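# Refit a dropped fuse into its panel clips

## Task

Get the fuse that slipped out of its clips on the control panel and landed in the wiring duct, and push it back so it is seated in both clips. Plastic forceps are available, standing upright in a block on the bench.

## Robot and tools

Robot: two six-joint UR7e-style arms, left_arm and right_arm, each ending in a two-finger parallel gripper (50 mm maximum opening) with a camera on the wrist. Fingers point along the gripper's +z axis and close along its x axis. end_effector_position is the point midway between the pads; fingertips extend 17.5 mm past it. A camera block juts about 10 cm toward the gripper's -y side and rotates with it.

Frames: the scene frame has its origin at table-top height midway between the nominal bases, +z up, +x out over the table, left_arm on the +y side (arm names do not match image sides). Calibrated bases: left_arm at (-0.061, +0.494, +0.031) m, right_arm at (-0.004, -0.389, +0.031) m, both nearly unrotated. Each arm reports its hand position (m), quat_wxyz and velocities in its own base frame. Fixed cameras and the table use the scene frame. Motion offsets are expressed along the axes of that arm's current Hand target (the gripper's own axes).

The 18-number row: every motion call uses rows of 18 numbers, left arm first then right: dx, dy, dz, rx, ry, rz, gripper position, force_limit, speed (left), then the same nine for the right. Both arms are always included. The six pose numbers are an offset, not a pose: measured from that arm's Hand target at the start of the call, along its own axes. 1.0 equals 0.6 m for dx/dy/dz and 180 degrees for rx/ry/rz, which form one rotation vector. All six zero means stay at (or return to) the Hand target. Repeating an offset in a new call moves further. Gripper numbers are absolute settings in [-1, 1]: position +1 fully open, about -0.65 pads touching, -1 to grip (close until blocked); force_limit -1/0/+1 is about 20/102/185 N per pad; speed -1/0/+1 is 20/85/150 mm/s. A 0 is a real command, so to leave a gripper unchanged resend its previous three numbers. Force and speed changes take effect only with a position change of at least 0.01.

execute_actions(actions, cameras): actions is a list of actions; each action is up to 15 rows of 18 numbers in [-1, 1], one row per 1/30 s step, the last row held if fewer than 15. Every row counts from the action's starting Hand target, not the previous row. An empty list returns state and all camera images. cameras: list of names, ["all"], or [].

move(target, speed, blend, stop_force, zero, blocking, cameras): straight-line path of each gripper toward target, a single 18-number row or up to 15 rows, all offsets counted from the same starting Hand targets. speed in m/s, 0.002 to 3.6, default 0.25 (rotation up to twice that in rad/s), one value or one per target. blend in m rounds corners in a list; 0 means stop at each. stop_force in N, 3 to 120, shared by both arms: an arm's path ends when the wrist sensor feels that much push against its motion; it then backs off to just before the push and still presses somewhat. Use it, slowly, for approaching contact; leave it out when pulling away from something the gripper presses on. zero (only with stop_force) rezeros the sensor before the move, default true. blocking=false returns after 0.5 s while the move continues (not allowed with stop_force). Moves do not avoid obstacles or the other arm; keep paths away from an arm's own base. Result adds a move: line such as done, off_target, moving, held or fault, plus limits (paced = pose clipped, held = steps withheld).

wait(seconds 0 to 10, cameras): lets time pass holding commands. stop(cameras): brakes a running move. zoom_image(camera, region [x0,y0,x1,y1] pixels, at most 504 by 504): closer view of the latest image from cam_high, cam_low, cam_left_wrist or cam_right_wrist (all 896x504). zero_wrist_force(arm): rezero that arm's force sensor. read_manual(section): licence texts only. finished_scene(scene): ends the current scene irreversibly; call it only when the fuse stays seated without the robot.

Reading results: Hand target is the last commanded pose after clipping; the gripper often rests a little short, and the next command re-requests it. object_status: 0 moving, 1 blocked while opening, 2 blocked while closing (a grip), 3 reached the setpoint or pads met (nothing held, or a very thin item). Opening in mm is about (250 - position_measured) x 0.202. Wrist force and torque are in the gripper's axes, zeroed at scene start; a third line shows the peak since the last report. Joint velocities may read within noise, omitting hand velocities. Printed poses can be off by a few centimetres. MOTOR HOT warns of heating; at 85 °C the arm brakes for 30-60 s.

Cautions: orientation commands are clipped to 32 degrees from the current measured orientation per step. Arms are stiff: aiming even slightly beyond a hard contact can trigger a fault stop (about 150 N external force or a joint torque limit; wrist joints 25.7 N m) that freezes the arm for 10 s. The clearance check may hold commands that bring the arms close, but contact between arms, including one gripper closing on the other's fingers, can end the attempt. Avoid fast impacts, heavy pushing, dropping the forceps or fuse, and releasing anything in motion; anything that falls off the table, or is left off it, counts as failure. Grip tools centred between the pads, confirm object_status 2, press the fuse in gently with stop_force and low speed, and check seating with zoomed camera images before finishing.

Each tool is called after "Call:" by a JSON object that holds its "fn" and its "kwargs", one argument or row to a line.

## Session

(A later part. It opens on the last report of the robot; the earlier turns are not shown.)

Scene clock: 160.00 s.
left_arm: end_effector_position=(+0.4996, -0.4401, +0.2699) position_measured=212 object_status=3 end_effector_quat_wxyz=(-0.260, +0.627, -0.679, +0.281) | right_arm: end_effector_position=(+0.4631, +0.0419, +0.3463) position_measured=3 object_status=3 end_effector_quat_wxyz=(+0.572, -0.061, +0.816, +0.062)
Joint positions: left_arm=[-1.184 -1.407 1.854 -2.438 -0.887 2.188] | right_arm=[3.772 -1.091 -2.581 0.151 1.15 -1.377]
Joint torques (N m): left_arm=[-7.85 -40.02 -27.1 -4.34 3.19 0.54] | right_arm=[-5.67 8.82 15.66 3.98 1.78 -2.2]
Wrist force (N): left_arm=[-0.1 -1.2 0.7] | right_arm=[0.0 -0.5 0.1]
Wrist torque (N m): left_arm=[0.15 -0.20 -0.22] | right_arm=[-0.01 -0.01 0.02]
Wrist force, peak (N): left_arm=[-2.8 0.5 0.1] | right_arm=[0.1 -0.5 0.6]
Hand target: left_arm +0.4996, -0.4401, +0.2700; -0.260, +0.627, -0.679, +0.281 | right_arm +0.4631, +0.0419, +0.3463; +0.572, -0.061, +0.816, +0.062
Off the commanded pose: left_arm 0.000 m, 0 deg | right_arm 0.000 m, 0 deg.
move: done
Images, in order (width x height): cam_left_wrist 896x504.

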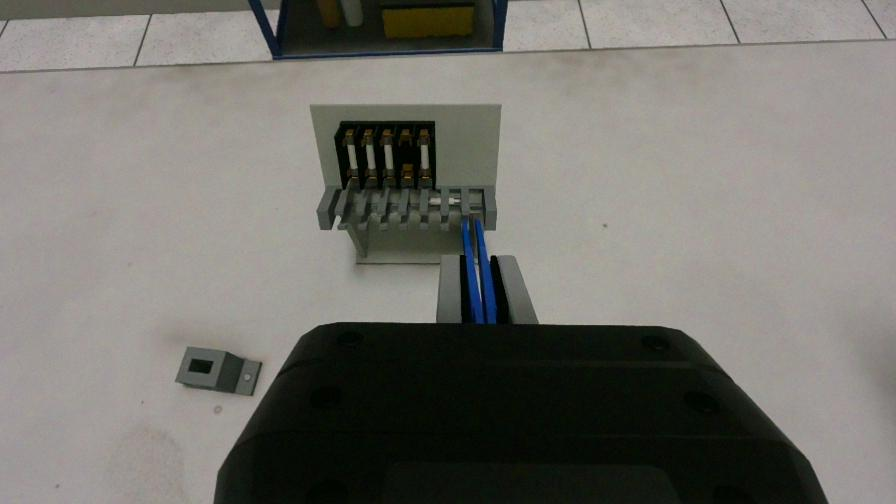

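Call:
{"fn": "move", "kwargs": {
  "target": [0,0,0,0,0,0,-0.4,-1,-1,0.283,0.370,0.444,-0.2136,-0.4871,-0.3994,1,1,1],
  "speed": 0.35,
  "cameras": ["cam_right_wrist","cam_high"]
}}

Scene clock: 187.97 s.
left_arm: end_effector_position=(+0.4996, -0.4401, +0.2700) position_measured=212 object_status=3 end_effector_quat_wxyz=(-0.260, +0.627, -0.679, +0.281) | right_arm: end_effector_position=(+0.5468, +0.1854, +0.2108) position_measured=3 object_status=3 end_effector_quat_wxyz=(+0.815, -0.395, +0.423, +0.030)
Joint positions: left_arm=[-1.185 -1.407 1.854 -2.438 -0.887 2.188] | right_arm=[3.538 -2.487 -2.102 1.81 1.94 -2.149]
Joint torques (N m): left_arm=[-9.31 -44.45 -16.18 -4.91 2.23 -1.57] | right_arm=[-0.59 43.89 5.47 0.89 0.19 -0.13]
Wrist force (N): left_arm=[-0.2 -1.5 0.6] | right_arm=[0.1 0.8 -1.2]
Wrist torque (N m): left_arm=[0.12 -0.19 -0.21] | right_arm=[0.45 -0.13 -0.15]
Wrist force, peak (N): left_arm=[-0.6 -1.7 0.6] | right_arm=[4.4 0.3 3.5]
Hand target: left_arm +0.4996, -0.4401, +0.2700; -0.260, +0.627, -0.679, +0.281 | right_arm +0.5468, +0.1854, +0.2108; +0.815, -0.395, +0.423, +0.030 (not the last commanded pose)
Tool commands: left_gripper/position=-0.4 left_gripper/force_limit=-1.0 left_gripper/speed=-1.0 right_gripper/position=+1.0 right_gripper/force_limit=+1.0 right_gripper/speed=+1.0
Off the commanded pose: left_arm 0.000 m, 0 deg | right_arm 0.172 m, 53 deg.
FORCE FAULT: contact force on the right arm reached its limit, and that arm stopped. The contact can be on any part of that arm, not only on its tool. That arm's remaining commands of this call were not run. That arm is still stopped at the end of this call. That arm stays stopped for about 10 more seconds. Until then a move that you send moves the other arm only, and its call returns only when the move has ended. Once the stop has ended, the next robot result says so. If the stop ends while you think or write, that arm runs what you send next, counted from a new Hand target: where the arm stands when the stop ends. While its stop runs, that arm takes no new command, but its gripper still runs the gripper command that each later call begins with. Until it ends, the stop uses up actions while you think or wait. An arm that is not stopped still takes commands.
move: fault (right_arm)
Images, in order (width x height): cam_high 896x504, cam_right_wrist 896x504.

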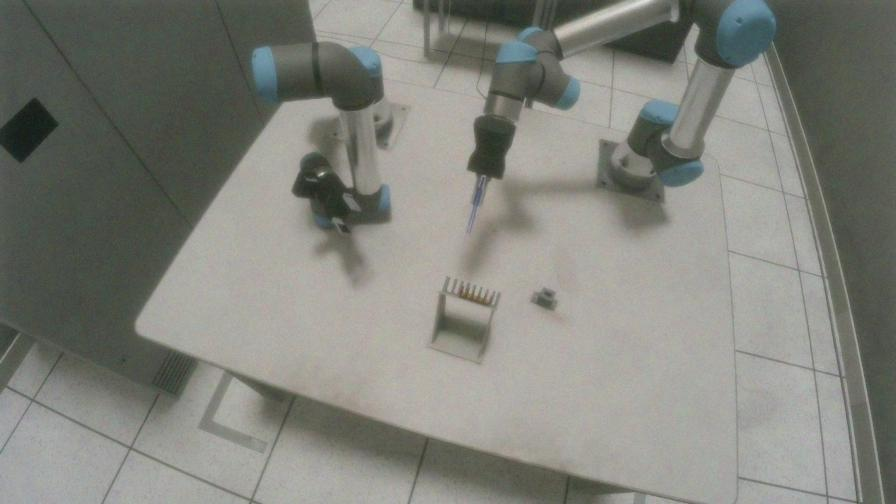

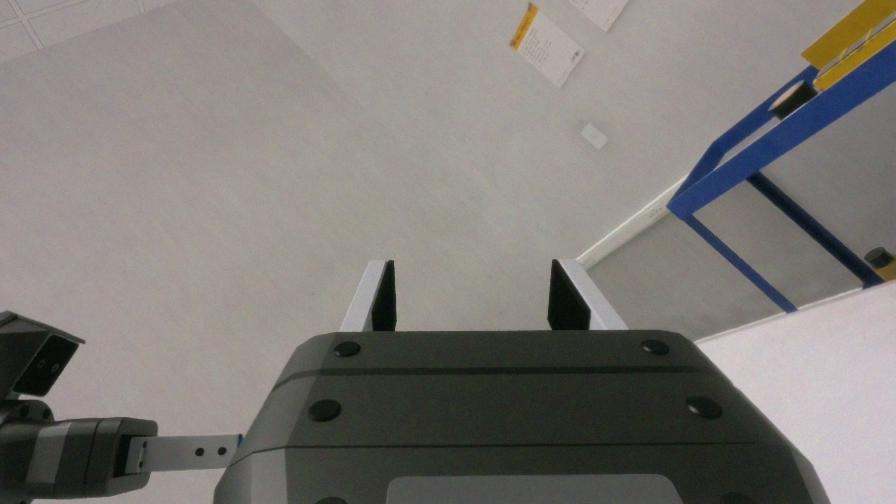

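Call:
{"fn": "move", "kwargs": {
  "target": [0,0.118,0.094,0.183,0,0,-0.4,-1,-1,0,0,0,0,0,0,1,1,1],
  "speed": 0.25,
  "cameras": ["cam_left_wrist"]
}}

Call:
{"fn": "zoom_image", "kwargs": {
  "camera": "cam_left_wrist",
  "region": [350, 140, 550, 330]
}}

Scene clock: 206.03 s.
left_arm: end_effector_position=(+0.4895, -0.4393, +0.1802) position_measured=212 object_status=3 end_effector_quat_wxyz=(-0.427, +0.528, -0.571, +0.462) | right_arm: end_effector_position=(+0.5468, +0.1854, +0.2108) position_measured=3 object_status=3 end_effector_quat_wxyz=(+0.815, -0.395, +0.423, +0.030)
Joint positions: left_arm=[-1.337 -0.957 2.104 -3.681 -0.375 2.567] | right_arm=[3.538 -2.487 -2.102 1.81 1.94 -2.149]
Joint torques (N m): left_arm=[11.7 -29.65 -1.92 -3.89 3.05 2.37] | right_arm=[-0.42 45.01 3.01 0.87 -0.25 0.04]
Wrist force (N): left_arm=[-0.5 -2.4 2.2] | right_arm=[-0.1 0.3 -0.9]
Wrist torque (N m): left_arm=[-0.07 -0.35 -0.07] | right_arm=[0.39 -0.10 -0.15]
Wrist force, peak (N): left_arm=[-0.5 -3.1 2.5] | right_arm=[0.1 0.6 -1.5]
Hand target: left_arm +0.4895, -0.4393, +0.1801; -0.427, +0.528, -0.571, +0.462 | right_arm +0.5468, +0.1854, +0.2108; +0.815, -0.395, +0.423, +0.030
Off the commanded pose: left_arm 0.000 m, 0 deg | right_arm 0.000 m, 0 deg.
FORCE FAULT, CONTINUED: the right arm's stop, for the force fault that an earlier result reported, is over. The rest of the stop counts as 19 of the actions that you can send in this scene. The stop ended before this call began, so that arm ran this call's commands, counted from a new Hand target: where the arm stood when the stop ended.
move: done
Images, in order (width x height): cam_left_wrist 896x504.

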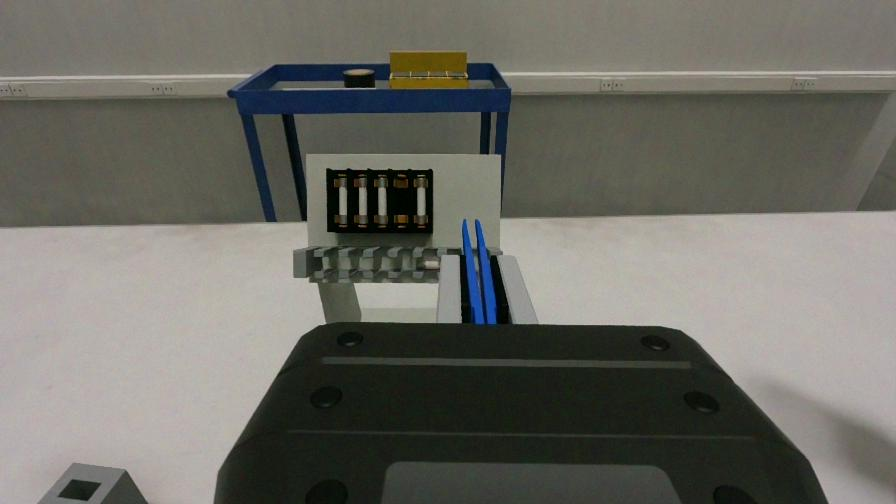

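Scaled by 2.520 from the camera's 896x504 image, which has a finer 1280x720 frame.

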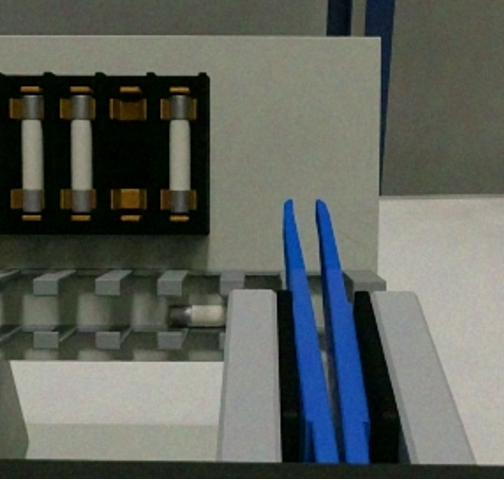

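Call:
{"fn": "move", "kwargs": {
  "target": [0.0088,0.0185,0.087,-0.111,0,0,-0.46,-1,-1,0,0,0,0,0,0,1,1,1],
  "speed": 0.2,
  "cameras": ["cam_left_wrist"]
}}

Call:
{"fn": "zoom_image", "kwargs": {
  "camera": "cam_left_wrist",
  "region": [350, 100, 550, 290]
}}

Scene clock: 248.27 s.
left_arm: end_effector_position=(+0.5376, -0.4483, +0.1584) position_measured=221 object_status=3 end_effector_quat_wxyz=(-0.329, +0.594, -0.642, +0.356) | right_arm: end_effector_position=(+0.5468, +0.1854, +0.2108) position_measured=3 object_status=3 end_effector_quat_wxyz=(+0.815, -0.395, +0.423, +0.030)
Joint positions: left_arm=[-1.186 -1.105 1.994 -3.08 -0.71 2.327] | right_arm=[3.538 -2.487 -2.102 1.81 1.94 -2.149]
Joint torques (N m): left_arm=[-4.07 -29.49 -18.25 -2.03 -0.35 2.56] | right_arm=[-0.44 45.6 2.95 0.87 -0.22 -0.07]
Wrist force (N): left_arm=[-0.2 -1.8 1.6] | right_arm=[0.2 0.7 -0.9]
Wrist torque (N m): left_arm=[0.09 -0.27 -0.12] | right_arm=[0.45 -0.14 -0.14]
Wrist force, peak (N): left_arm=[-0.3 -2.9 2.2] | right_arm=[0.3 0.6 -1.4]
Hand target: left_arm +0.5376, -0.4484, +0.1583; -0.329, +0.594, -0.643, +0.356 | right_arm +0.5468, +0.1854, +0.2108; +0.815, -0.395, +0.423, +0.030
Off the commanded pose: left_arm 0.000 m, 0 deg | right_arm 0.000 m, 0 deg.
move: done
Images, in order (width x height): cam_left_wrist 896x504.

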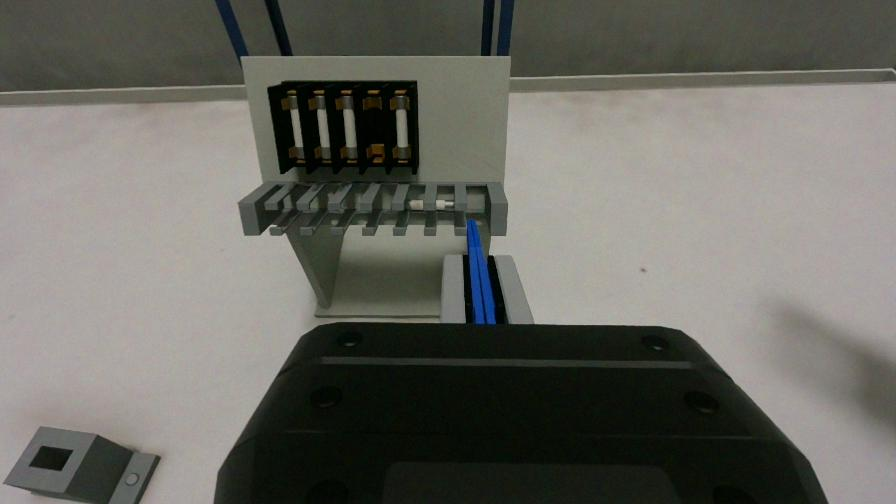

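Scaled by 2.520 from the camera's 896x504 image, which has a finer 1280x720 frame.

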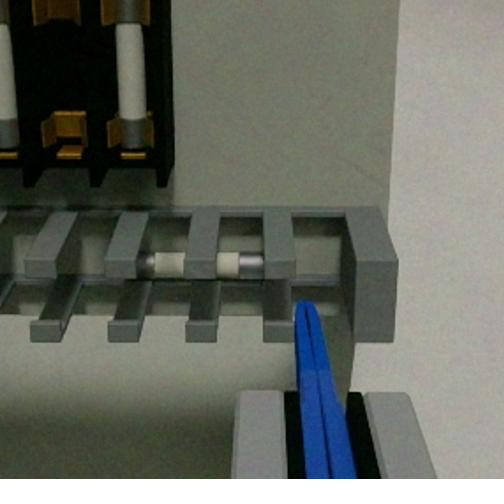

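Call:
{"fn": "move", "kwargs": {
  "target": [0,0,0.037,0,0,0,-0.46,-1,-1,0,0,0,0,0,0,1,1,1],
  "speed": 0.05,
  "stop_force": 5,
  "cameras": ["cam_left_wrist"]
}}

Call:
{"fn": "zoom_image", "kwargs": {
  "camera": "cam_left_wrist",
  "region": [380, 150, 520, 280]
}}

Scene clock: 261.47 s.
left_arm: end_effector_position=(+0.5564, -0.4498, +0.1465) position_measured=221 object_status=3 end_effector_quat_wxyz=(-0.329, +0.594, -0.643, +0.356) | right_arm: end_effector_position=(+0.5468, +0.1854, +0.2108) position_measured=3 object_status=3 end_effector_quat_wxyz=(+0.815, -0.395, +0.423, +0.030)
Joint positions: left_arm=[-1.154 -1.053 1.957 -3.124 -0.729 2.366] | right_arm=[3.538 -2.487 -2.102 1.81 1.94 -2.149]
Joint torques (N m): left_arm=[-12.6 -52.51 -6.76 -4.13 2.91 -2.12] | right_arm=[-0.14 44.43 3.92 0.73 -0.13 -0.1]
Wrist force (N): left_arm=[0.1 -1.7 1.4] | right_arm=[0.1 0.3 -1.4]
Wrist torque (N m): left_arm=[0.11 -0.31 -0.12] | right_arm=[0.39 -0.12 -0.14]
Wrist force, peak (N): left_arm=[0.1 -1.8 2.5] | right_arm=[0.2 0.8 -1.3]
Hand target: left_arm +0.5564, -0.4498, +0.1465; -0.329, +0.594, -0.643, +0.356 | right_arm +0.5468, +0.1854, +0.2108; +0.815, -0.395, +0.423, +0.030
Off the commanded pose: left_arm 0.000 m, 0 deg | right_arm 0.000 m, 0 deg.
move: done
Images, in order (width x height): cam_left_wrist 896x504.

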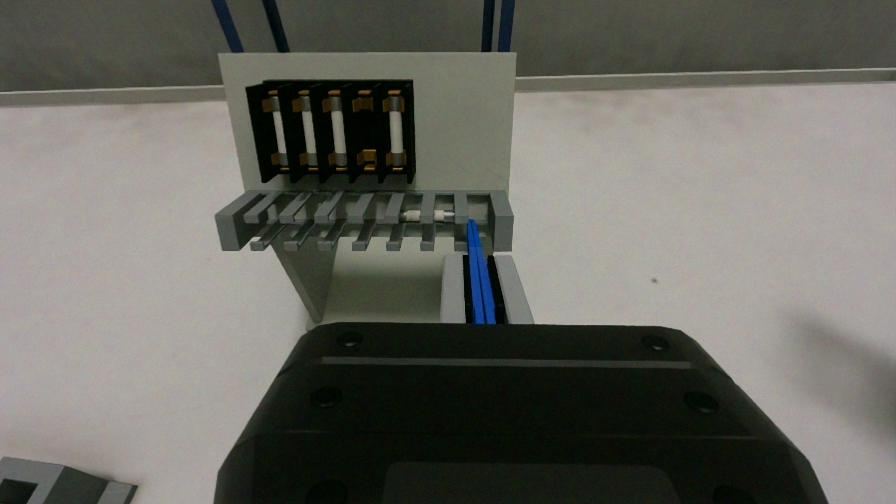

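Scaled by 3.600 from the camera's 896x504 image, which has a finer 1280x720 frame.

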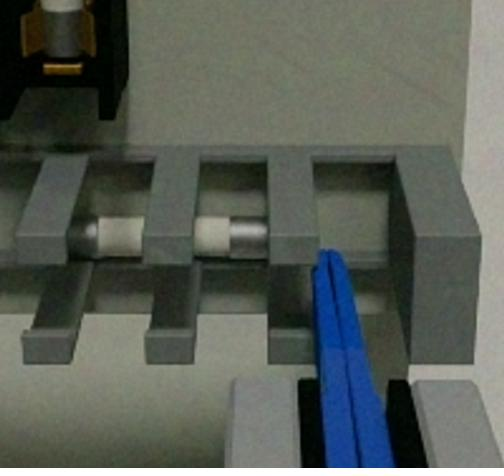

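Call:
{"fn": "move", "kwargs": {
  "target": [
    [0,0.005,0,0,0,0,-0.46,-1,-1,0,0,0,0,0,0,1,1,1],
    [0,0.005,0.0217,0,0,0,-0.46,-1,-1,0,0,0,0,0,0,1,1,1]
  ],
  "speed": 0.04,
  "stop_force": 5,
  "cameras": ["cam_left_wrist"]
}}

Call:
{"fn": "zoom_image", "kwargs": {
  "camera": "cam_left_wrist",
  "region": [380, 150, 520, 280]
}}

Scene clock: 269.23 s.
left_arm: end_effector_position=(+0.5658, -0.4506, +0.1371) position_measured=221 object_status=3 end_effector_quat_wxyz=(-0.329, +0.594, -0.643, +0.356) | right_arm: end_effector_position=(+0.5468, +0.1854, +0.2108) position_measured=3 object_status=3 end_effector_quat_wxyz=(+0.815, -0.395, +0.423, +0.030)
Joint positions: left_arm=[-1.138 -1.021 1.939 -3.152 -0.739 2.384] | right_arm=[3.538 -2.487 -2.102 1.81 1.94 -2.149]
Joint torques (N m): left_arm=[-12.87 -53.53 -7.43 -2.17 3.08 -2.1] | right_arm=[-0.75 45.15 3.17 0.85 -0.32 0.01]
Wrist force (N): left_arm=[0.0 -2.4 1.5] | right_arm=[0.2 0.5 -1.3]
Wrist torque (N m): left_arm=[0.17 -0.28 -0.18] | right_arm=[0.42 -0.15 -0.14]
Wrist force, peak (N): left_arm=[-0.1 -3.0 1.5] | right_arm=[0.1 0.7 -1.3]
Hand target: left_arm +0.5658, -0.4506, +0.1371; -0.329, +0.594, -0.643, +0.356 | right_arm +0.5468, +0.1854, +0.2108; +0.815, -0.395, +0.423, +0.030
Off the commanded pose: left_arm 0.000 m, 0 deg | right_arm 0.000 m, 0 deg.
move: done
Images, in order (width x height): cam_left_wrist 896x504.

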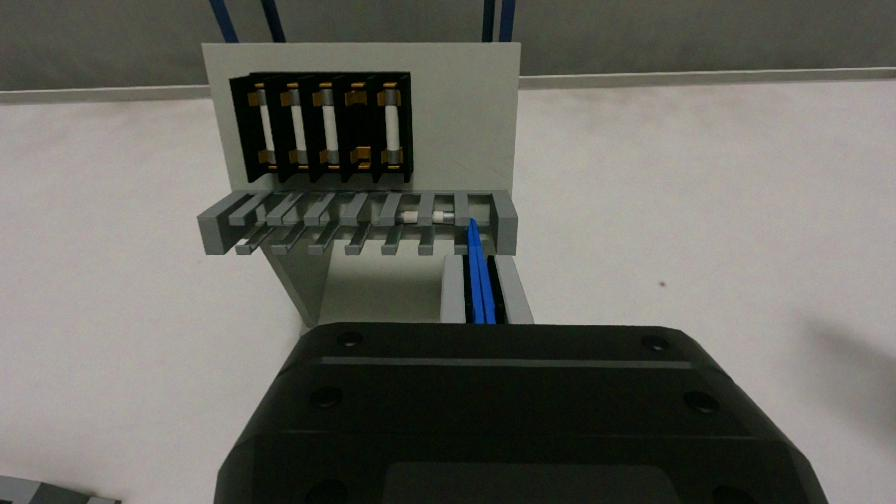

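Scaled by 3.600 from the camera's 896x504 image, which has a finer 1280x720 frame.

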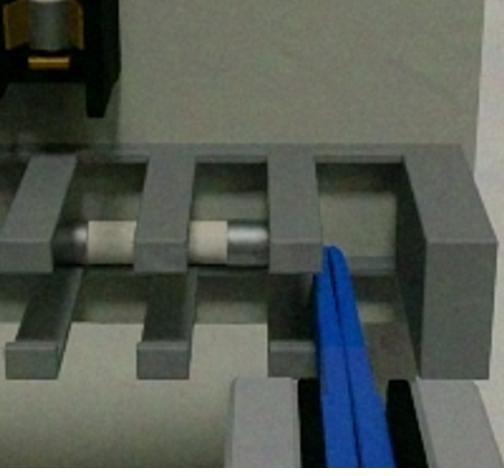

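Call:
{"fn": "move", "kwargs": {
  "target": [0,0,0.018,0,0,0,-0.46,-1,-1,0,0,0,0,0,0,1,1,1],
  "speed": 0.04,
  "stop_force": 5,
  "cameras": ["cam_left_wrist"]
}}

Call:
{"fn": "zoom_image", "kwargs": {
  "camera": "cam_left_wrist",
  "region": [380, 150, 520, 280]
}}

Scene clock: 274.73 s.
left_arm: end_effector_position=(+0.5749, -0.4513, +0.1313) position_measured=221 object_status=3 end_effector_quat_wxyz=(-0.329, +0.594, -0.643, +0.356) | right_arm: end_effector_position=(+0.5468, +0.1854, +0.2108) position_measured=3 object_status=3 end_effector_quat_wxyz=(+0.815, -0.395, +0.423, +0.030)
Joint positions: left_arm=[-1.124 -0.996 1.92 -3.17 -0.748 2.401] | right_arm=[3.538 -2.487 -2.102 1.81 1.94 -2.149]
Joint torques (N m): left_arm=[-12.36 -54.18 -6.56 -1.83 2.78 -2.1] | right_arm=[-0.39 44.55 3.31 0.81 -0.16 0.02]
Wrist force (N): left_arm=[-0.1 -2.9 1.6] | right_arm=[0.0 0.6 -1.3]
Wrist torque (N m): left_arm=[0.17 -0.25 -0.23] | right_arm=[0.43 -0.11 -0.14]
Wrist force, peak (N): left_arm=[-0.5 -3.4 1.3] | right_arm=[0.3 0.6 -1.4]
Hand target: left_arm +0.5749, -0.4513, +0.1313; -0.329, +0.594, -0.643, +0.356 | right_arm +0.5468, +0.1854, +0.2108; +0.815, -0.395, +0.423, +0.030
Off the commanded pose: left_arm 0.000 m, 0 deg | right_arm 0.000 m, 0 deg.
move: done
Images, in order (width x height): cam_left_wrist 896x504.

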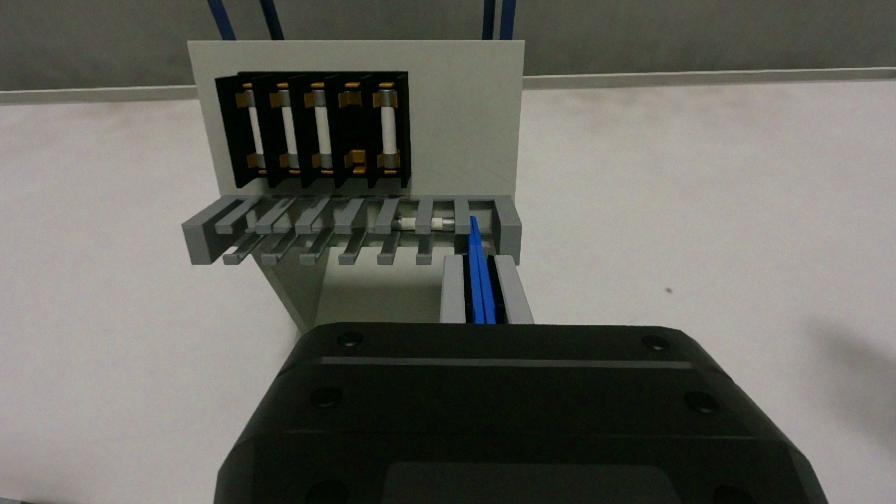

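Scaled by 3.600 from the camera's 896x504 image, which has a finer 1280x720 frame.

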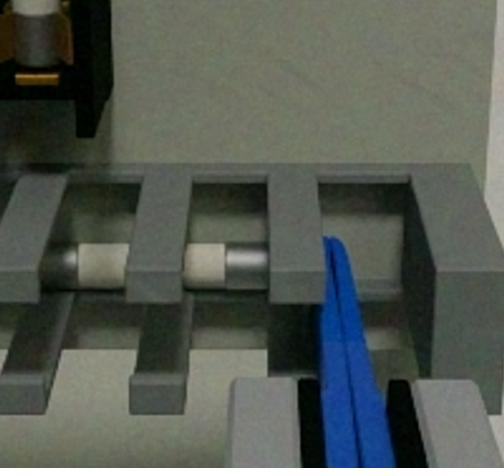

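Call:
{"fn": "move", "kwargs": {
  "target": [
    [0,-0.0035,0,0,0,0,-0.46,-1,-1,0,0,0,0,0,0,1,1,1],
    [0,-0.0035,0.0065,0,0,0,-0.46,-1,-1,0,0,0,0,0,0,1,1,1],
    [-0.0167,-0.0035,0.0065,0,0,0,-0.46,-1,-1,0,0,0,0,0,0,1,1,1]
  ],
  "speed": 0.03,
  "stop_force": 6,
  "cameras": ["cam_left_wrist"]
}}

Call:
{"fn": "zoom_image", "kwargs": {
  "camera": "cam_left_wrist",
  "region": [380, 150, 520, 280]
}}

Scene clock: 284.50 s.
left_arm: end_effector_position=(+0.5767, -0.4515, +0.1328) position_measured=221 object_status=3 end_effector_quat_wxyz=(-0.329, +0.594, -0.643, +0.356) | right_arm: end_effector_position=(+0.5468, +0.1854, +0.2108) position_measured=3 object_status=3 end_effector_quat_wxyz=(+0.815, -0.395, +0.423, +0.030)
Joint positions: left_arm=[-1.121 -0.997 1.915 -3.167 -0.75 2.404] | right_arm=[3.538 -2.487 -2.102 1.81 1.94 -2.149]
Joint torques (N m): left_arm=[0.05 -33.11 -25.8 -4.7 -0.02 2.36] | right_arm=[-0.47 44.8 4.01 0.92 -0.21 -0.08]
Wrist force (N): left_arm=[-0.3 -1.6 1.3] | right_arm=[0.0 0.5 -1.2]
Wrist torque (N m): left_arm=[0.14 -0.25 -0.02] | right_arm=[0.41 -0.11 -0.15]
Wrist force, peak (N): left_arm=[1.7 -1.9 -15.0] | right_arm=[0.1 0.5 -1.4]
Hand target: left_arm +0.5767, -0.4515, +0.1328; -0.329, +0.594, -0.643, +0.356 (not the last commanded pose) | right_arm +0.5468, +0.1854, +0.2108; +0.815, -0.395, +0.423, +0.030
Off the commanded pose: left_arm 0.011 m, 0 deg | right_arm 0.000 m, 0 deg.
move: contact (left_arm); path passed 1 of 3 targets
Images, in order (width x height): cam_left_wrist 896x504.

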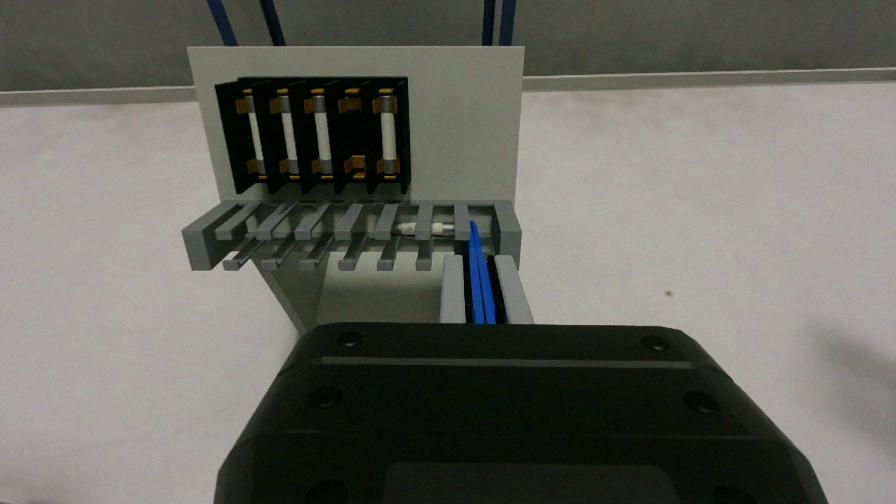

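Scaled by 3.600 from the camera's 896x504 image, which has a finer 1280x720 frame.

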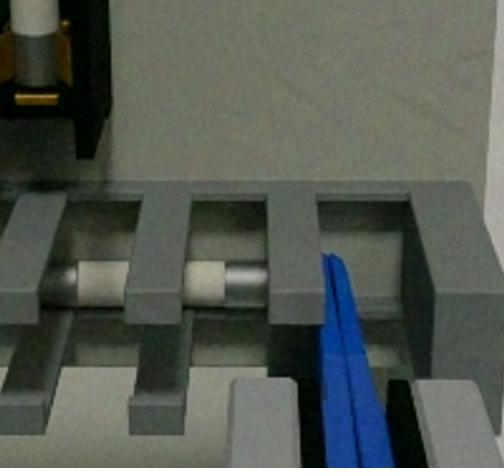

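Call:
{"fn": "move", "kwargs": {
  "target": [
    [0,0,-0.0017,0,0,0,-0.46,-1,-1,0,0,0,0,0,0,1,1,1],
    [-0.0175,0,-0.0017,0,0,0,-0.46,-1,-1,0,0,0,0,0,0,1,1,1]
  ],
  "speed": 0.03,
  "stop_force": 8,
  "cameras": ["cam_left_wrist"]
}}

Call:
{"fn": "zoom_image", "kwargs": {
  "camera": "cam_left_wrist",
  "region": [380, 150, 520, 280]
}}

Scene clock: 290.17 s.
left_arm: end_effector_position=(+0.5766, -0.4410, +0.1333) position_measured=221 object_status=3 end_effector_quat_wxyz=(-0.329, +0.594, -0.643, +0.356) | right_arm: end_effector_position=(+0.5468, +0.1854, +0.2108) position_measured=3 object_status=3 end_effector_quat_wxyz=(+0.815, -0.395, +0.423, +0.030)
Joint positions: left_arm=[-1.112 -1.009 1.938 -3.186 -0.755 2.414] | right_arm=[3.538 -2.487 -2.102 1.81 1.94 -2.149]
Joint torques (N m): left_arm=[-10.15 -32.7 -25.87 -2.29 3.09 -1.84] | right_arm=[-0.64 45.44 2.65 0.86 -0.14 0.03]
Wrist force (N): left_arm=[-0.2 -1.7 1.6] | right_arm=[0.1 0.7 -1.2]
Wrist torque (N m): left_arm=[0.12 -0.27 -0.24] | right_arm=[0.45 -0.12 -0.15]
Wrist force, peak (N): left_arm=[-0.4 -2.0 1.8] | right_arm=[0.1 0.5 -1.4]
Hand target: left_arm +0.5766, -0.4410, +0.1333; -0.329, +0.594, -0.643, +0.356 | right_arm +0.5468, +0.1854, +0.2108; +0.815, -0.395, +0.423, +0.030
Off the commanded pose: left_arm 0.000 m, 0 deg | right_arm 0.000 m, 0 deg.
move: done
Images, in order (width x height): cam_left_wrist 896x504.

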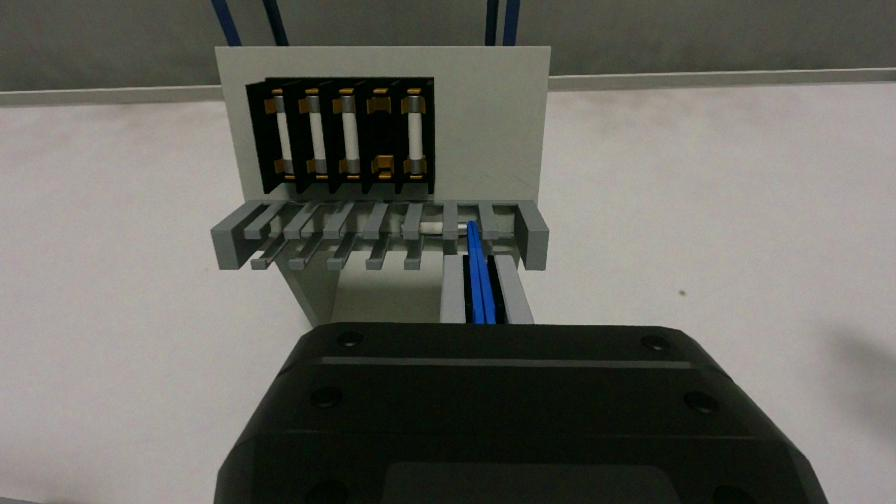

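Scaled by 3.600 from the camera's 896x504 image, which has a finer 1280x720 frame.

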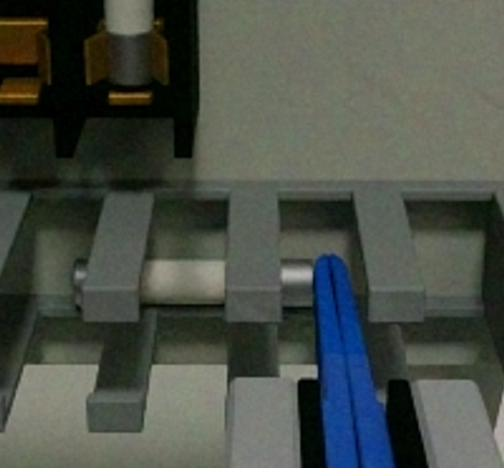

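Call:
{"fn": "move", "kwargs": {
  "target": [
    [0,0,-0.07,0,0,0,-0.46,-1,-1,0,0,0,0,0,0,1,1,1],
    [-0.0275,0.0062,-0.07,0,0,-0.5,-0.36,-1,-1,0,0,0,0,0,0,1,1,1]
  ],
  "speed": [0.1,0.4],
  "cameras": ["cam_left_wrist"]
}}

Call:
{"fn": "zoom_image", "kwargs": {
  "camera": "cam_left_wrist",
  "region": [380, 130, 560, 290]
}}

Scene clock: 311.33 s.
left_arm: end_effector_position=(+0.5405, -0.4216, +0.1525) position_measured=206 object_status=3 end_effector_quat_wxyz=(+0.019, +0.874, -0.035, +0.484) | right_arm: end_effector_position=(+0.5468, +0.1854, +0.2108) position_measured=3 object_status=3 end_effector_quat_wxyz=(+0.815, -0.395, +0.423, +0.030)
Joint positions: left_arm=[-1.16 -1.119 2.051 -3.147 -0.726 0.788] | right_arm=[3.538 -2.487 -2.102 1.81 1.94 -2.149]
Joint torques (N m): left_arm=[-10.91 -34.14 -25.58 -4.66 3.09 -2.16] | right_arm=[-1.26 44.78 2.76 0.83 -0.16 0.08]
Wrist force (N): left_arm=[2.5 0.9 0.9] | right_arm=[-0.2 0.5 -1.4]
Wrist torque (N m): left_arm=[-0.33 0.19 0.66] | right_arm=[0.41 -0.08 -0.14]
Wrist force, peak (N): left_arm=[0.0 -1.9 2.8] | right_arm=[0.2 0.4 -1.5]
Hand target: left_arm +0.5405, -0.4216, +0.1525; +0.019, +0.874, -0.035, +0.484 | right_arm +0.5468, +0.1854, +0.2108; +0.815, -0.395, +0.423, +0.030
Off the commanded pose: left_arm 0.000 m, 0 deg | right_arm 0.000 m, 0 deg.
move: done
Images, in order (width x height): cam_left_wrist 896x504.

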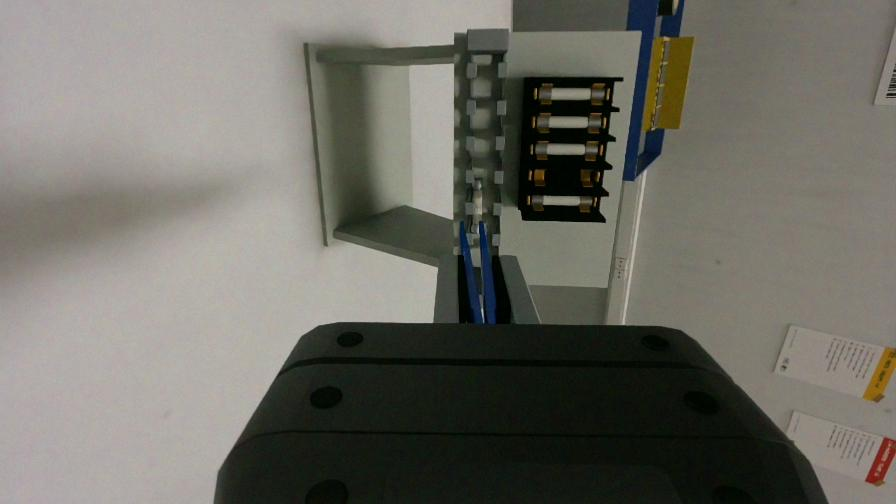

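Scaled by 2.800 from the camera's 896x504 image, which has a finer 1280x720 frame.

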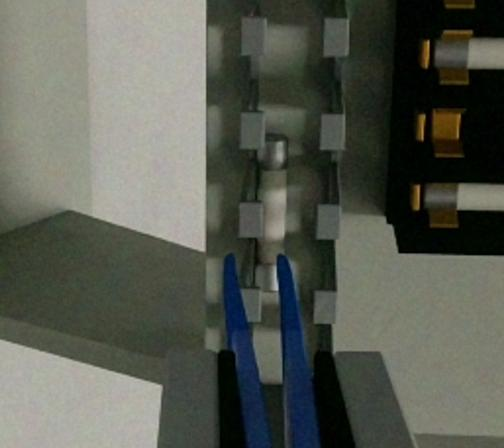

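Call:
{"fn": "move", "kwargs": {
  "target": [
    [0.009,0,0,0,0,0,-0.36,-1,-1,0,0,0,0,0,0,1,1,1],
    [0.009,0,0.025,0,0,0,-0.36,-1,-1,0,0,0,0,0,0,1,1,1]
  ],
  "speed": 0.05,
  "stop_force": 5,
  "cameras": ["cam_left_wrist"]
}}

Call:
{"fn": "zoom_image", "kwargs": {
  "camera": "cam_left_wrist",
  "region": [420, 150, 540, 280]
}}

Scene clock: 354.60 s.
left_arm: end_effector_position=(+0.5560, -0.4228, +0.1491) position_measured=206 object_status=3 end_effector_quat_wxyz=(+0.019, +0.874, -0.035, +0.484) | right_arm: end_effector_position=(+0.5468, +0.1854, +0.2108) position_measured=3 object_status=3 end_effector_quat_wxyz=(+0.815, -0.395, +0.423, +0.030)
Joint positions: left_arm=[-1.133 -1.088 2.017 -3.168 -0.742 0.82] | right_arm=[3.538 -2.487 -2.102 1.81 1.94 -2.149]
Joint torques (N m): left_arm=[-13.48 -52.12 -6.42 -3.98 2.99 -2.18] | right_arm=[-0.12 44.64 3.42 0.9 -0.28 0.05]
Wrist force (N): left_arm=[2.6 0.8 0.8] | right_arm=[0.0 0.6 -0.9]
Wrist torque (N m): left_arm=[-0.36 0.19 0.72] | right_arm=[0.43 -0.12 -0.14]
Wrist force, peak (N): left_arm=[3.4 1.2 0.5] | right_arm=[0.0 0.6 -1.5]
Hand target: left_arm +0.5560, -0.4228, +0.1491; +0.019, +0.874, -0.035, +0.484 | right_arm +0.5468, +0.1854, +0.2108; +0.815, -0.395, +0.423, +0.030
Off the commanded pose: left_arm 0.000 m, 0 deg | right_arm 0.000 m, 0 deg.
move: done
Images, in order (width x height): cam_left_wrist 896x504.

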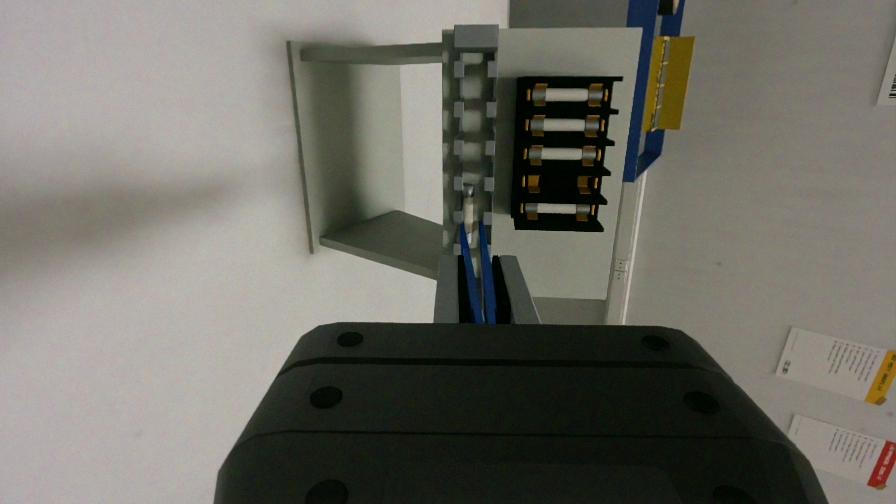

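Scaled by 3.877 from the camera's 896x504 image, which has a finer 1280x720 frame.

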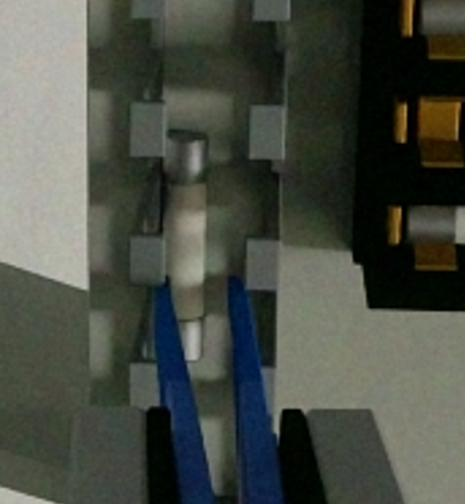

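Call:
{"fn": "move", "kwargs": {
  "target": [-0.0015,0,0.018,0,0,0,-0.36,-1,-1,0,0,0,0,0,0,1,1,1],
  "speed": 0.03,
  "stop_force": 4,
  "cameras": ["cam_left_wrist"]
}}

Call:
{"fn": "zoom_image", "kwargs": {
  "camera": "cam_left_wrist",
  "region": [420, 150, 540, 280]
}}

Scene clock: 362.73 s.
left_arm: end_effector_position=(+0.5647, -0.4235, +0.1426) position_measured=206 object_status=3 end_effector_quat_wxyz=(+0.019, +0.874, -0.035, +0.484) | right_arm: end_effector_position=(+0.5468, +0.1854, +0.2108) position_measured=3 object_status=3 end_effector_quat_wxyz=(+0.815, -0.395, +0.423, +0.030)
Joint positions: left_arm=[-1.118 -1.062 2 -3.189 -0.751 0.837] | right_arm=[3.538 -2.487 -2.102 1.81 1.94 -2.149]
Joint torques (N m): left_arm=[-12.4 -51.8 -6.63 -2.05 3.15 -1.84] | right_arm=[-0.4 45.09 3.19 0.72 -0.22 -0.07]
Wrist force (N): left_arm=[2.3 0.5 0.5] | right_arm=[0.1 0.3 -1.1]
Wrist torque (N m): left_arm=[-0.41 0.23 0.62] | right_arm=[0.39 -0.13 -0.15]
Wrist force, peak (N): left_arm=[2.7 0.9 1.1] | right_arm=[-0.1 0.7 -1.5]
Hand target: left_arm +0.5647, -0.4235, +0.1426; +0.019, +0.874, -0.035, +0.484 | right_arm +0.5468, +0.1854, +0.2108; +0.815, -0.395, +0.423, +0.030
Off the commanded pose: left_arm 0.000 m, 0 deg | right_arm 0.000 m, 0 deg.
move: done
Images, in order (width x height): cam_left_wrist 896x504.

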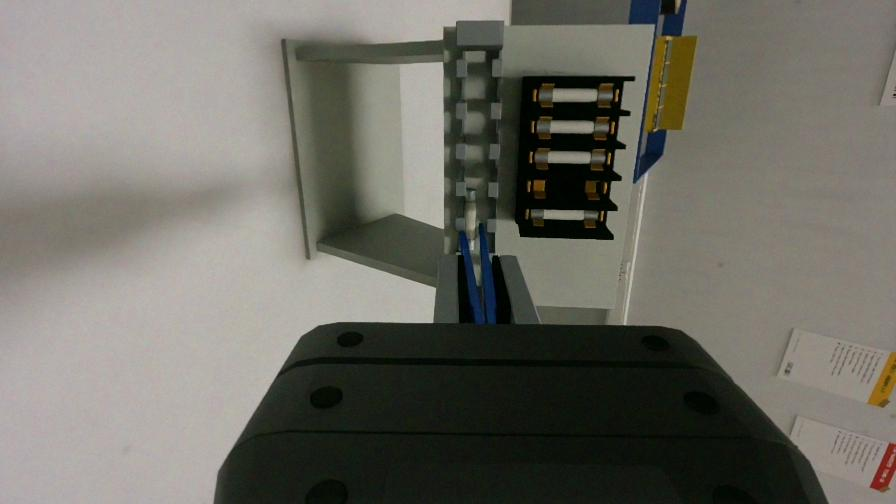

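Scaled by 3.877 from the camera's 896x504 image, which has a finer 1280x720 frame.

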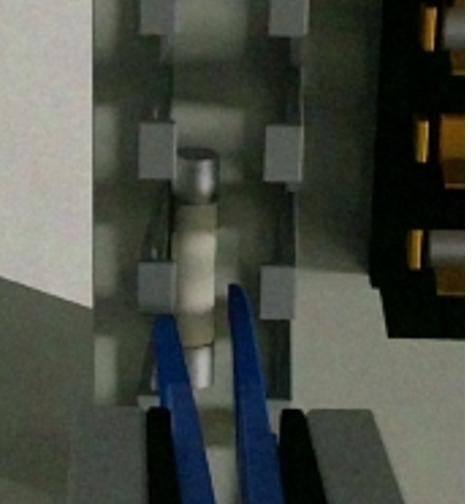

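Call:
{"fn": "move", "kwargs": {
  "target": [-0.001,0,0.026,0,0,0,-0.36,-1,-1,0,0,0,0,0,0,1,1,1],
  "speed": 0.025,
  "stop_force": 4,
  "cameras": ["cam_left_wrist"]
}}

Call:
{"fn": "zoom_image", "kwargs": {
  "camera": "cam_left_wrist",
  "region": [420, 150, 540, 280]
}}

Scene clock: 370.57 s.
left_arm: end_effector_position=(+0.5775, -0.4245, +0.1338) position_measured=206 object_status=3 end_effector_quat_wxyz=(+0.019, +0.874, -0.035, +0.484) | right_arm: end_effector_position=(+0.5468, +0.1854, +0.2108) position_measured=3 object_status=3 end_effector_quat_wxyz=(+0.815, -0.395, +0.423, +0.030)
Joint positions: left_arm=[-1.097 -1.025 1.972 -3.216 -0.765 0.86] | right_arm=[3.538 -2.487 -2.102 1.81 1.94 -2.149]
Joint torques (N m): left_arm=[-12.13 -53.66 -7.58 -2.05 3.1 -2] | right_arm=[-0.45 44.77 3.16 0.86 -0.21 0.1]
Wrist force (N): left_arm=[2.5 0.2 0.3] | right_arm=[0.2 0.7 -1.2]
Wrist torque (N m): left_arm=[-0.46 0.18 0.62] | right_arm=[0.44 -0.14 -0.14]
Wrist force, peak (N): left_arm=[2.8 0.3 0.6] | right_arm=[0.4 0.5 -1.5]
Hand target: left_arm +0.5775, -0.4245, +0.1338; +0.019, +0.874, -0.035, +0.484 | right_arm +0.5468, +0.1854, +0.2108; +0.815, -0.395, +0.423, +0.030
Off the commanded pose: left_arm 0.000 m, 0 deg | right_arm 0.000 m, 0 deg.
move: done
Images, in order (width x height): cam_left_wrist 896x504.

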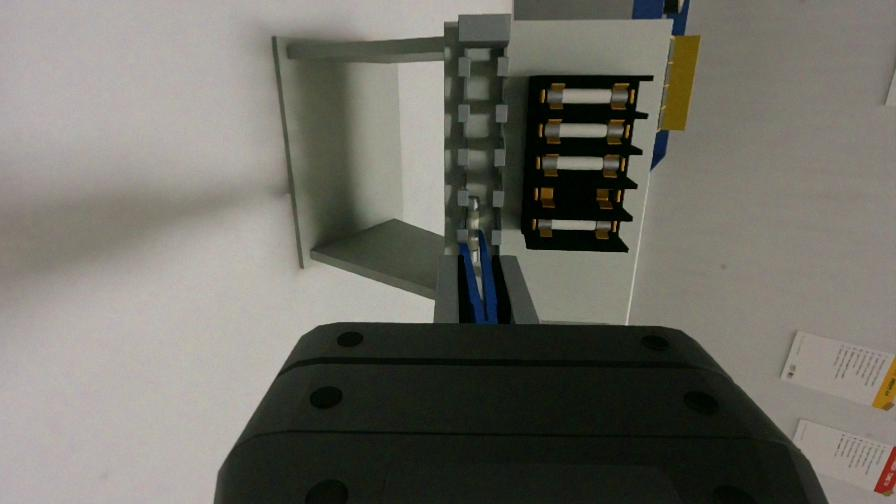

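Scaled by 3.877 from the camera's 896x504 image, which has a finer 1280x720 frame.

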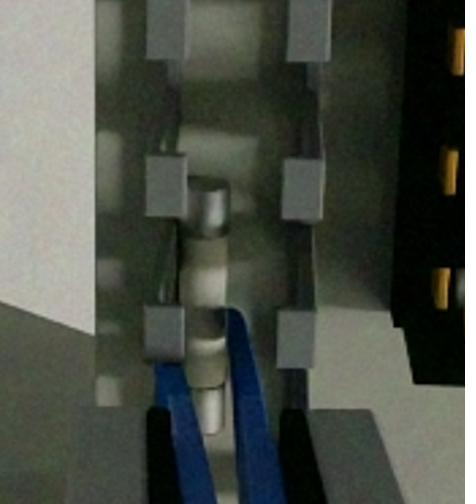

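Call:
{"fn": "execute_actions", "kwargs": {
  "actions": [
    [[0,0,0,0,0,0,-0.46,-1,-1,0,0,0,0,0,0,1,1,1]]
  ],
  "cameras": ["cam_left_wrist"]
}}

Call:
{"fn": "zoom_image", "kwargs": {
  "camera": "cam_left_wrist",
  "region": [420, 150, 540, 280]
}}

Call:
{"fn": "move", "kwargs": {
  "target": [0,0,-0.075,0,0,0,-0.46,-1,-1,0,0,0,0,0,0,1,1,1],
  "speed": 0.05,
  "cameras": ["cam_left_wrist"]
}}

Call:
{"fn": "zoom_image", "kwargs": {
  "camera": "cam_left_wrist",
  "region": [420, 150, 540, 280]
}}

Scene clock: 376.83 s.
left_arm: end_effector_position=(+0.5775, -0.4245, +0.1338) position_measured=221 object_status=3 end_effector_quat_wxyz=(+0.019, +0.874, -0.035, +0.484) | right_arm: end_effector_position=(+0.5468, +0.1854, +0.2108) position_measured=3 object_status=3 end_effector_quat_wxyz=(+0.815, -0.395, +0.423, +0.030)
Joint positions: left_arm=[-1.097 -1.025 1.972 -3.216 -0.765 0.86] | right_arm=[3.538 -2.487 -2.102 1.81 1.94 -2.149]
Joint torques (N m): left_arm=[-13.42 -52.77 -6.38 -2.27 3.05 -1.89] | right_arm=[-0.75 44.27 2.72 0.84 -0.14 0.14]
Wrist force (N): left_arm=[2.2 0.6 0.6] | right_arm=[0.0 0.4 -0.9]
Wrist torque (N m): left_arm=[-0.38 0.26 0.62] | right_arm=[0.39 -0.10 -0.14]
Wrist force, peak (N): left_arm=[2.7 0.4 0.8] | right_arm=[0.0 0.6 -1.5]
Hand target: left_arm +0.5775, -0.4245, +0.1338; +0.019, +0.874, -0.035, +0.484 | right_arm +0.5468, +0.1854, +0.2108; +0.815, -0.395, +0.423, +0.030
Off the commanded pose: left_arm 0.000 m, 0 deg | right_arm 0.000 m, 0 deg.
Step readings (end_effector_position of left_arm | right_arm):
0: (+0.5775, -0.4245, +0.1338) | (+0.5468, +0.1854, +0.2108)
1: (+0.5775, -0.4245, +0.1338) | (+0.5468, +0.1854, +0.2108)
2: (+0.5775, -0.4245, +0.1338) | (+0.5468, +0.1854, +0.2108)
4: (+0.5775, -0.4245, +0.1338) | (+0.5468, +0.1854, +0.2108)
8: (+0.5775, -0.4245, +0.1338) | (+0.5468, +0.1854, +0.2108)
15: (+0.5775, -0.4245, +0.1338) | (+0.5468, +0.1854, +0.2108)
Images, in order (width x height): cam_left_wrist 896x504.

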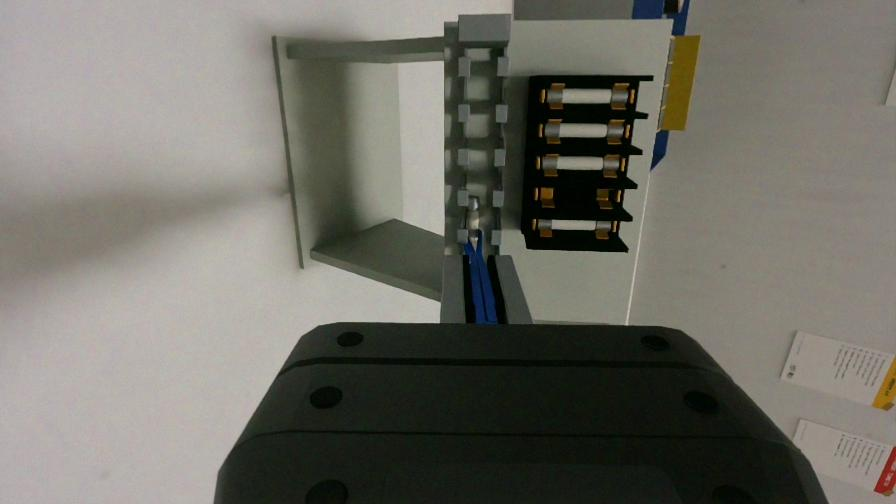

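Scaled by 3.877 from the camera's 896x504 image, which has a finer 1280x720 frame.

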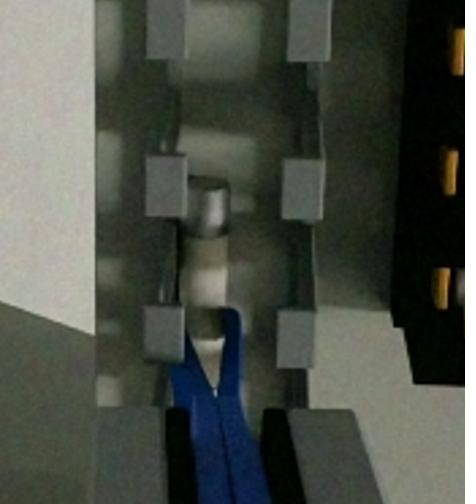

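Scene clock: 378.03 s.
left_arm: end_effector_position=(+0.5394, -0.4215, +0.1577) position_measured=221 object_status=3 end_effector_quat_wxyz=(+0.019, +0.874, -0.035, +0.484) end_effector_velocity=(+0.001, -0.001, +0.000) end_effector_angular_velocity=(-0.001, -0.001, -0.002) | right_arm: end_effector_position=(+0.5468, +0.1854, +0.2108) position_measured=3 object_status=3 end_effector_quat_wxyz=(+0.815, -0.395, +0.423, +0.030)
Joint positions: left_arm=[-1.162 -1.132 2.051 -3.132 -0.724 0.785] | right_arm=[3.538 -2.487 -2.102 1.81 1.94 -2.149]
Joint velocities: left_arm=[0.002 0.004 -0.003 -0.006 -0.002 0.005] | right_arm=[within noise]
Joint torques (N m): left_arm=[10.76 -27.35 -26.04 -4.58 -0.19 2.62] | right_arm=[-0.44 44.68 2.93 0.92 -0.28 0.03]
Wrist force (N): left_arm=[2.4 1.0 1.1] | right_arm=[-0.1 0.6 -1.1]
Wrist torque (N m): left_arm=[-0.31 0.20 0.71] | right_arm=[0.43 -0.10 -0.14]
Wrist force, peak (N): left_arm=[2.9 0.5 0.5] | right_arm=[0.1 0.5 -1.4]
Hand target: left_arm +0.5395, -0.4215, +0.1577; +0.019, +0.874, -0.035, +0.484 | right_arm +0.5468, +0.1854, +0.2108; +0.815, -0.395, +0.423, +0.030
Off the commanded pose: left_arm 0.000 m, 0 deg | right_arm 0.000 m, 0 deg.
move: done
Images, in order (width x height): cam_left_wrist 896x504.

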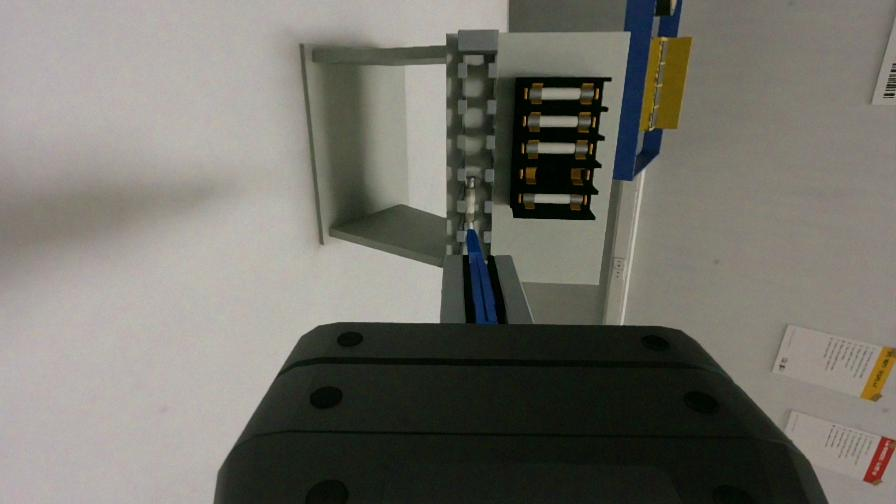

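Scaled by 3.877 from the camera's 896x504 image, which has a finer 1280x720 frame.

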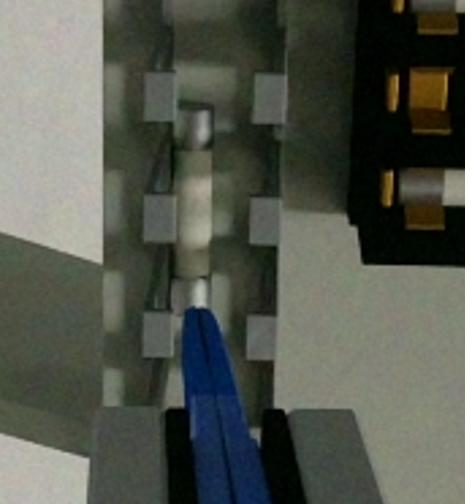

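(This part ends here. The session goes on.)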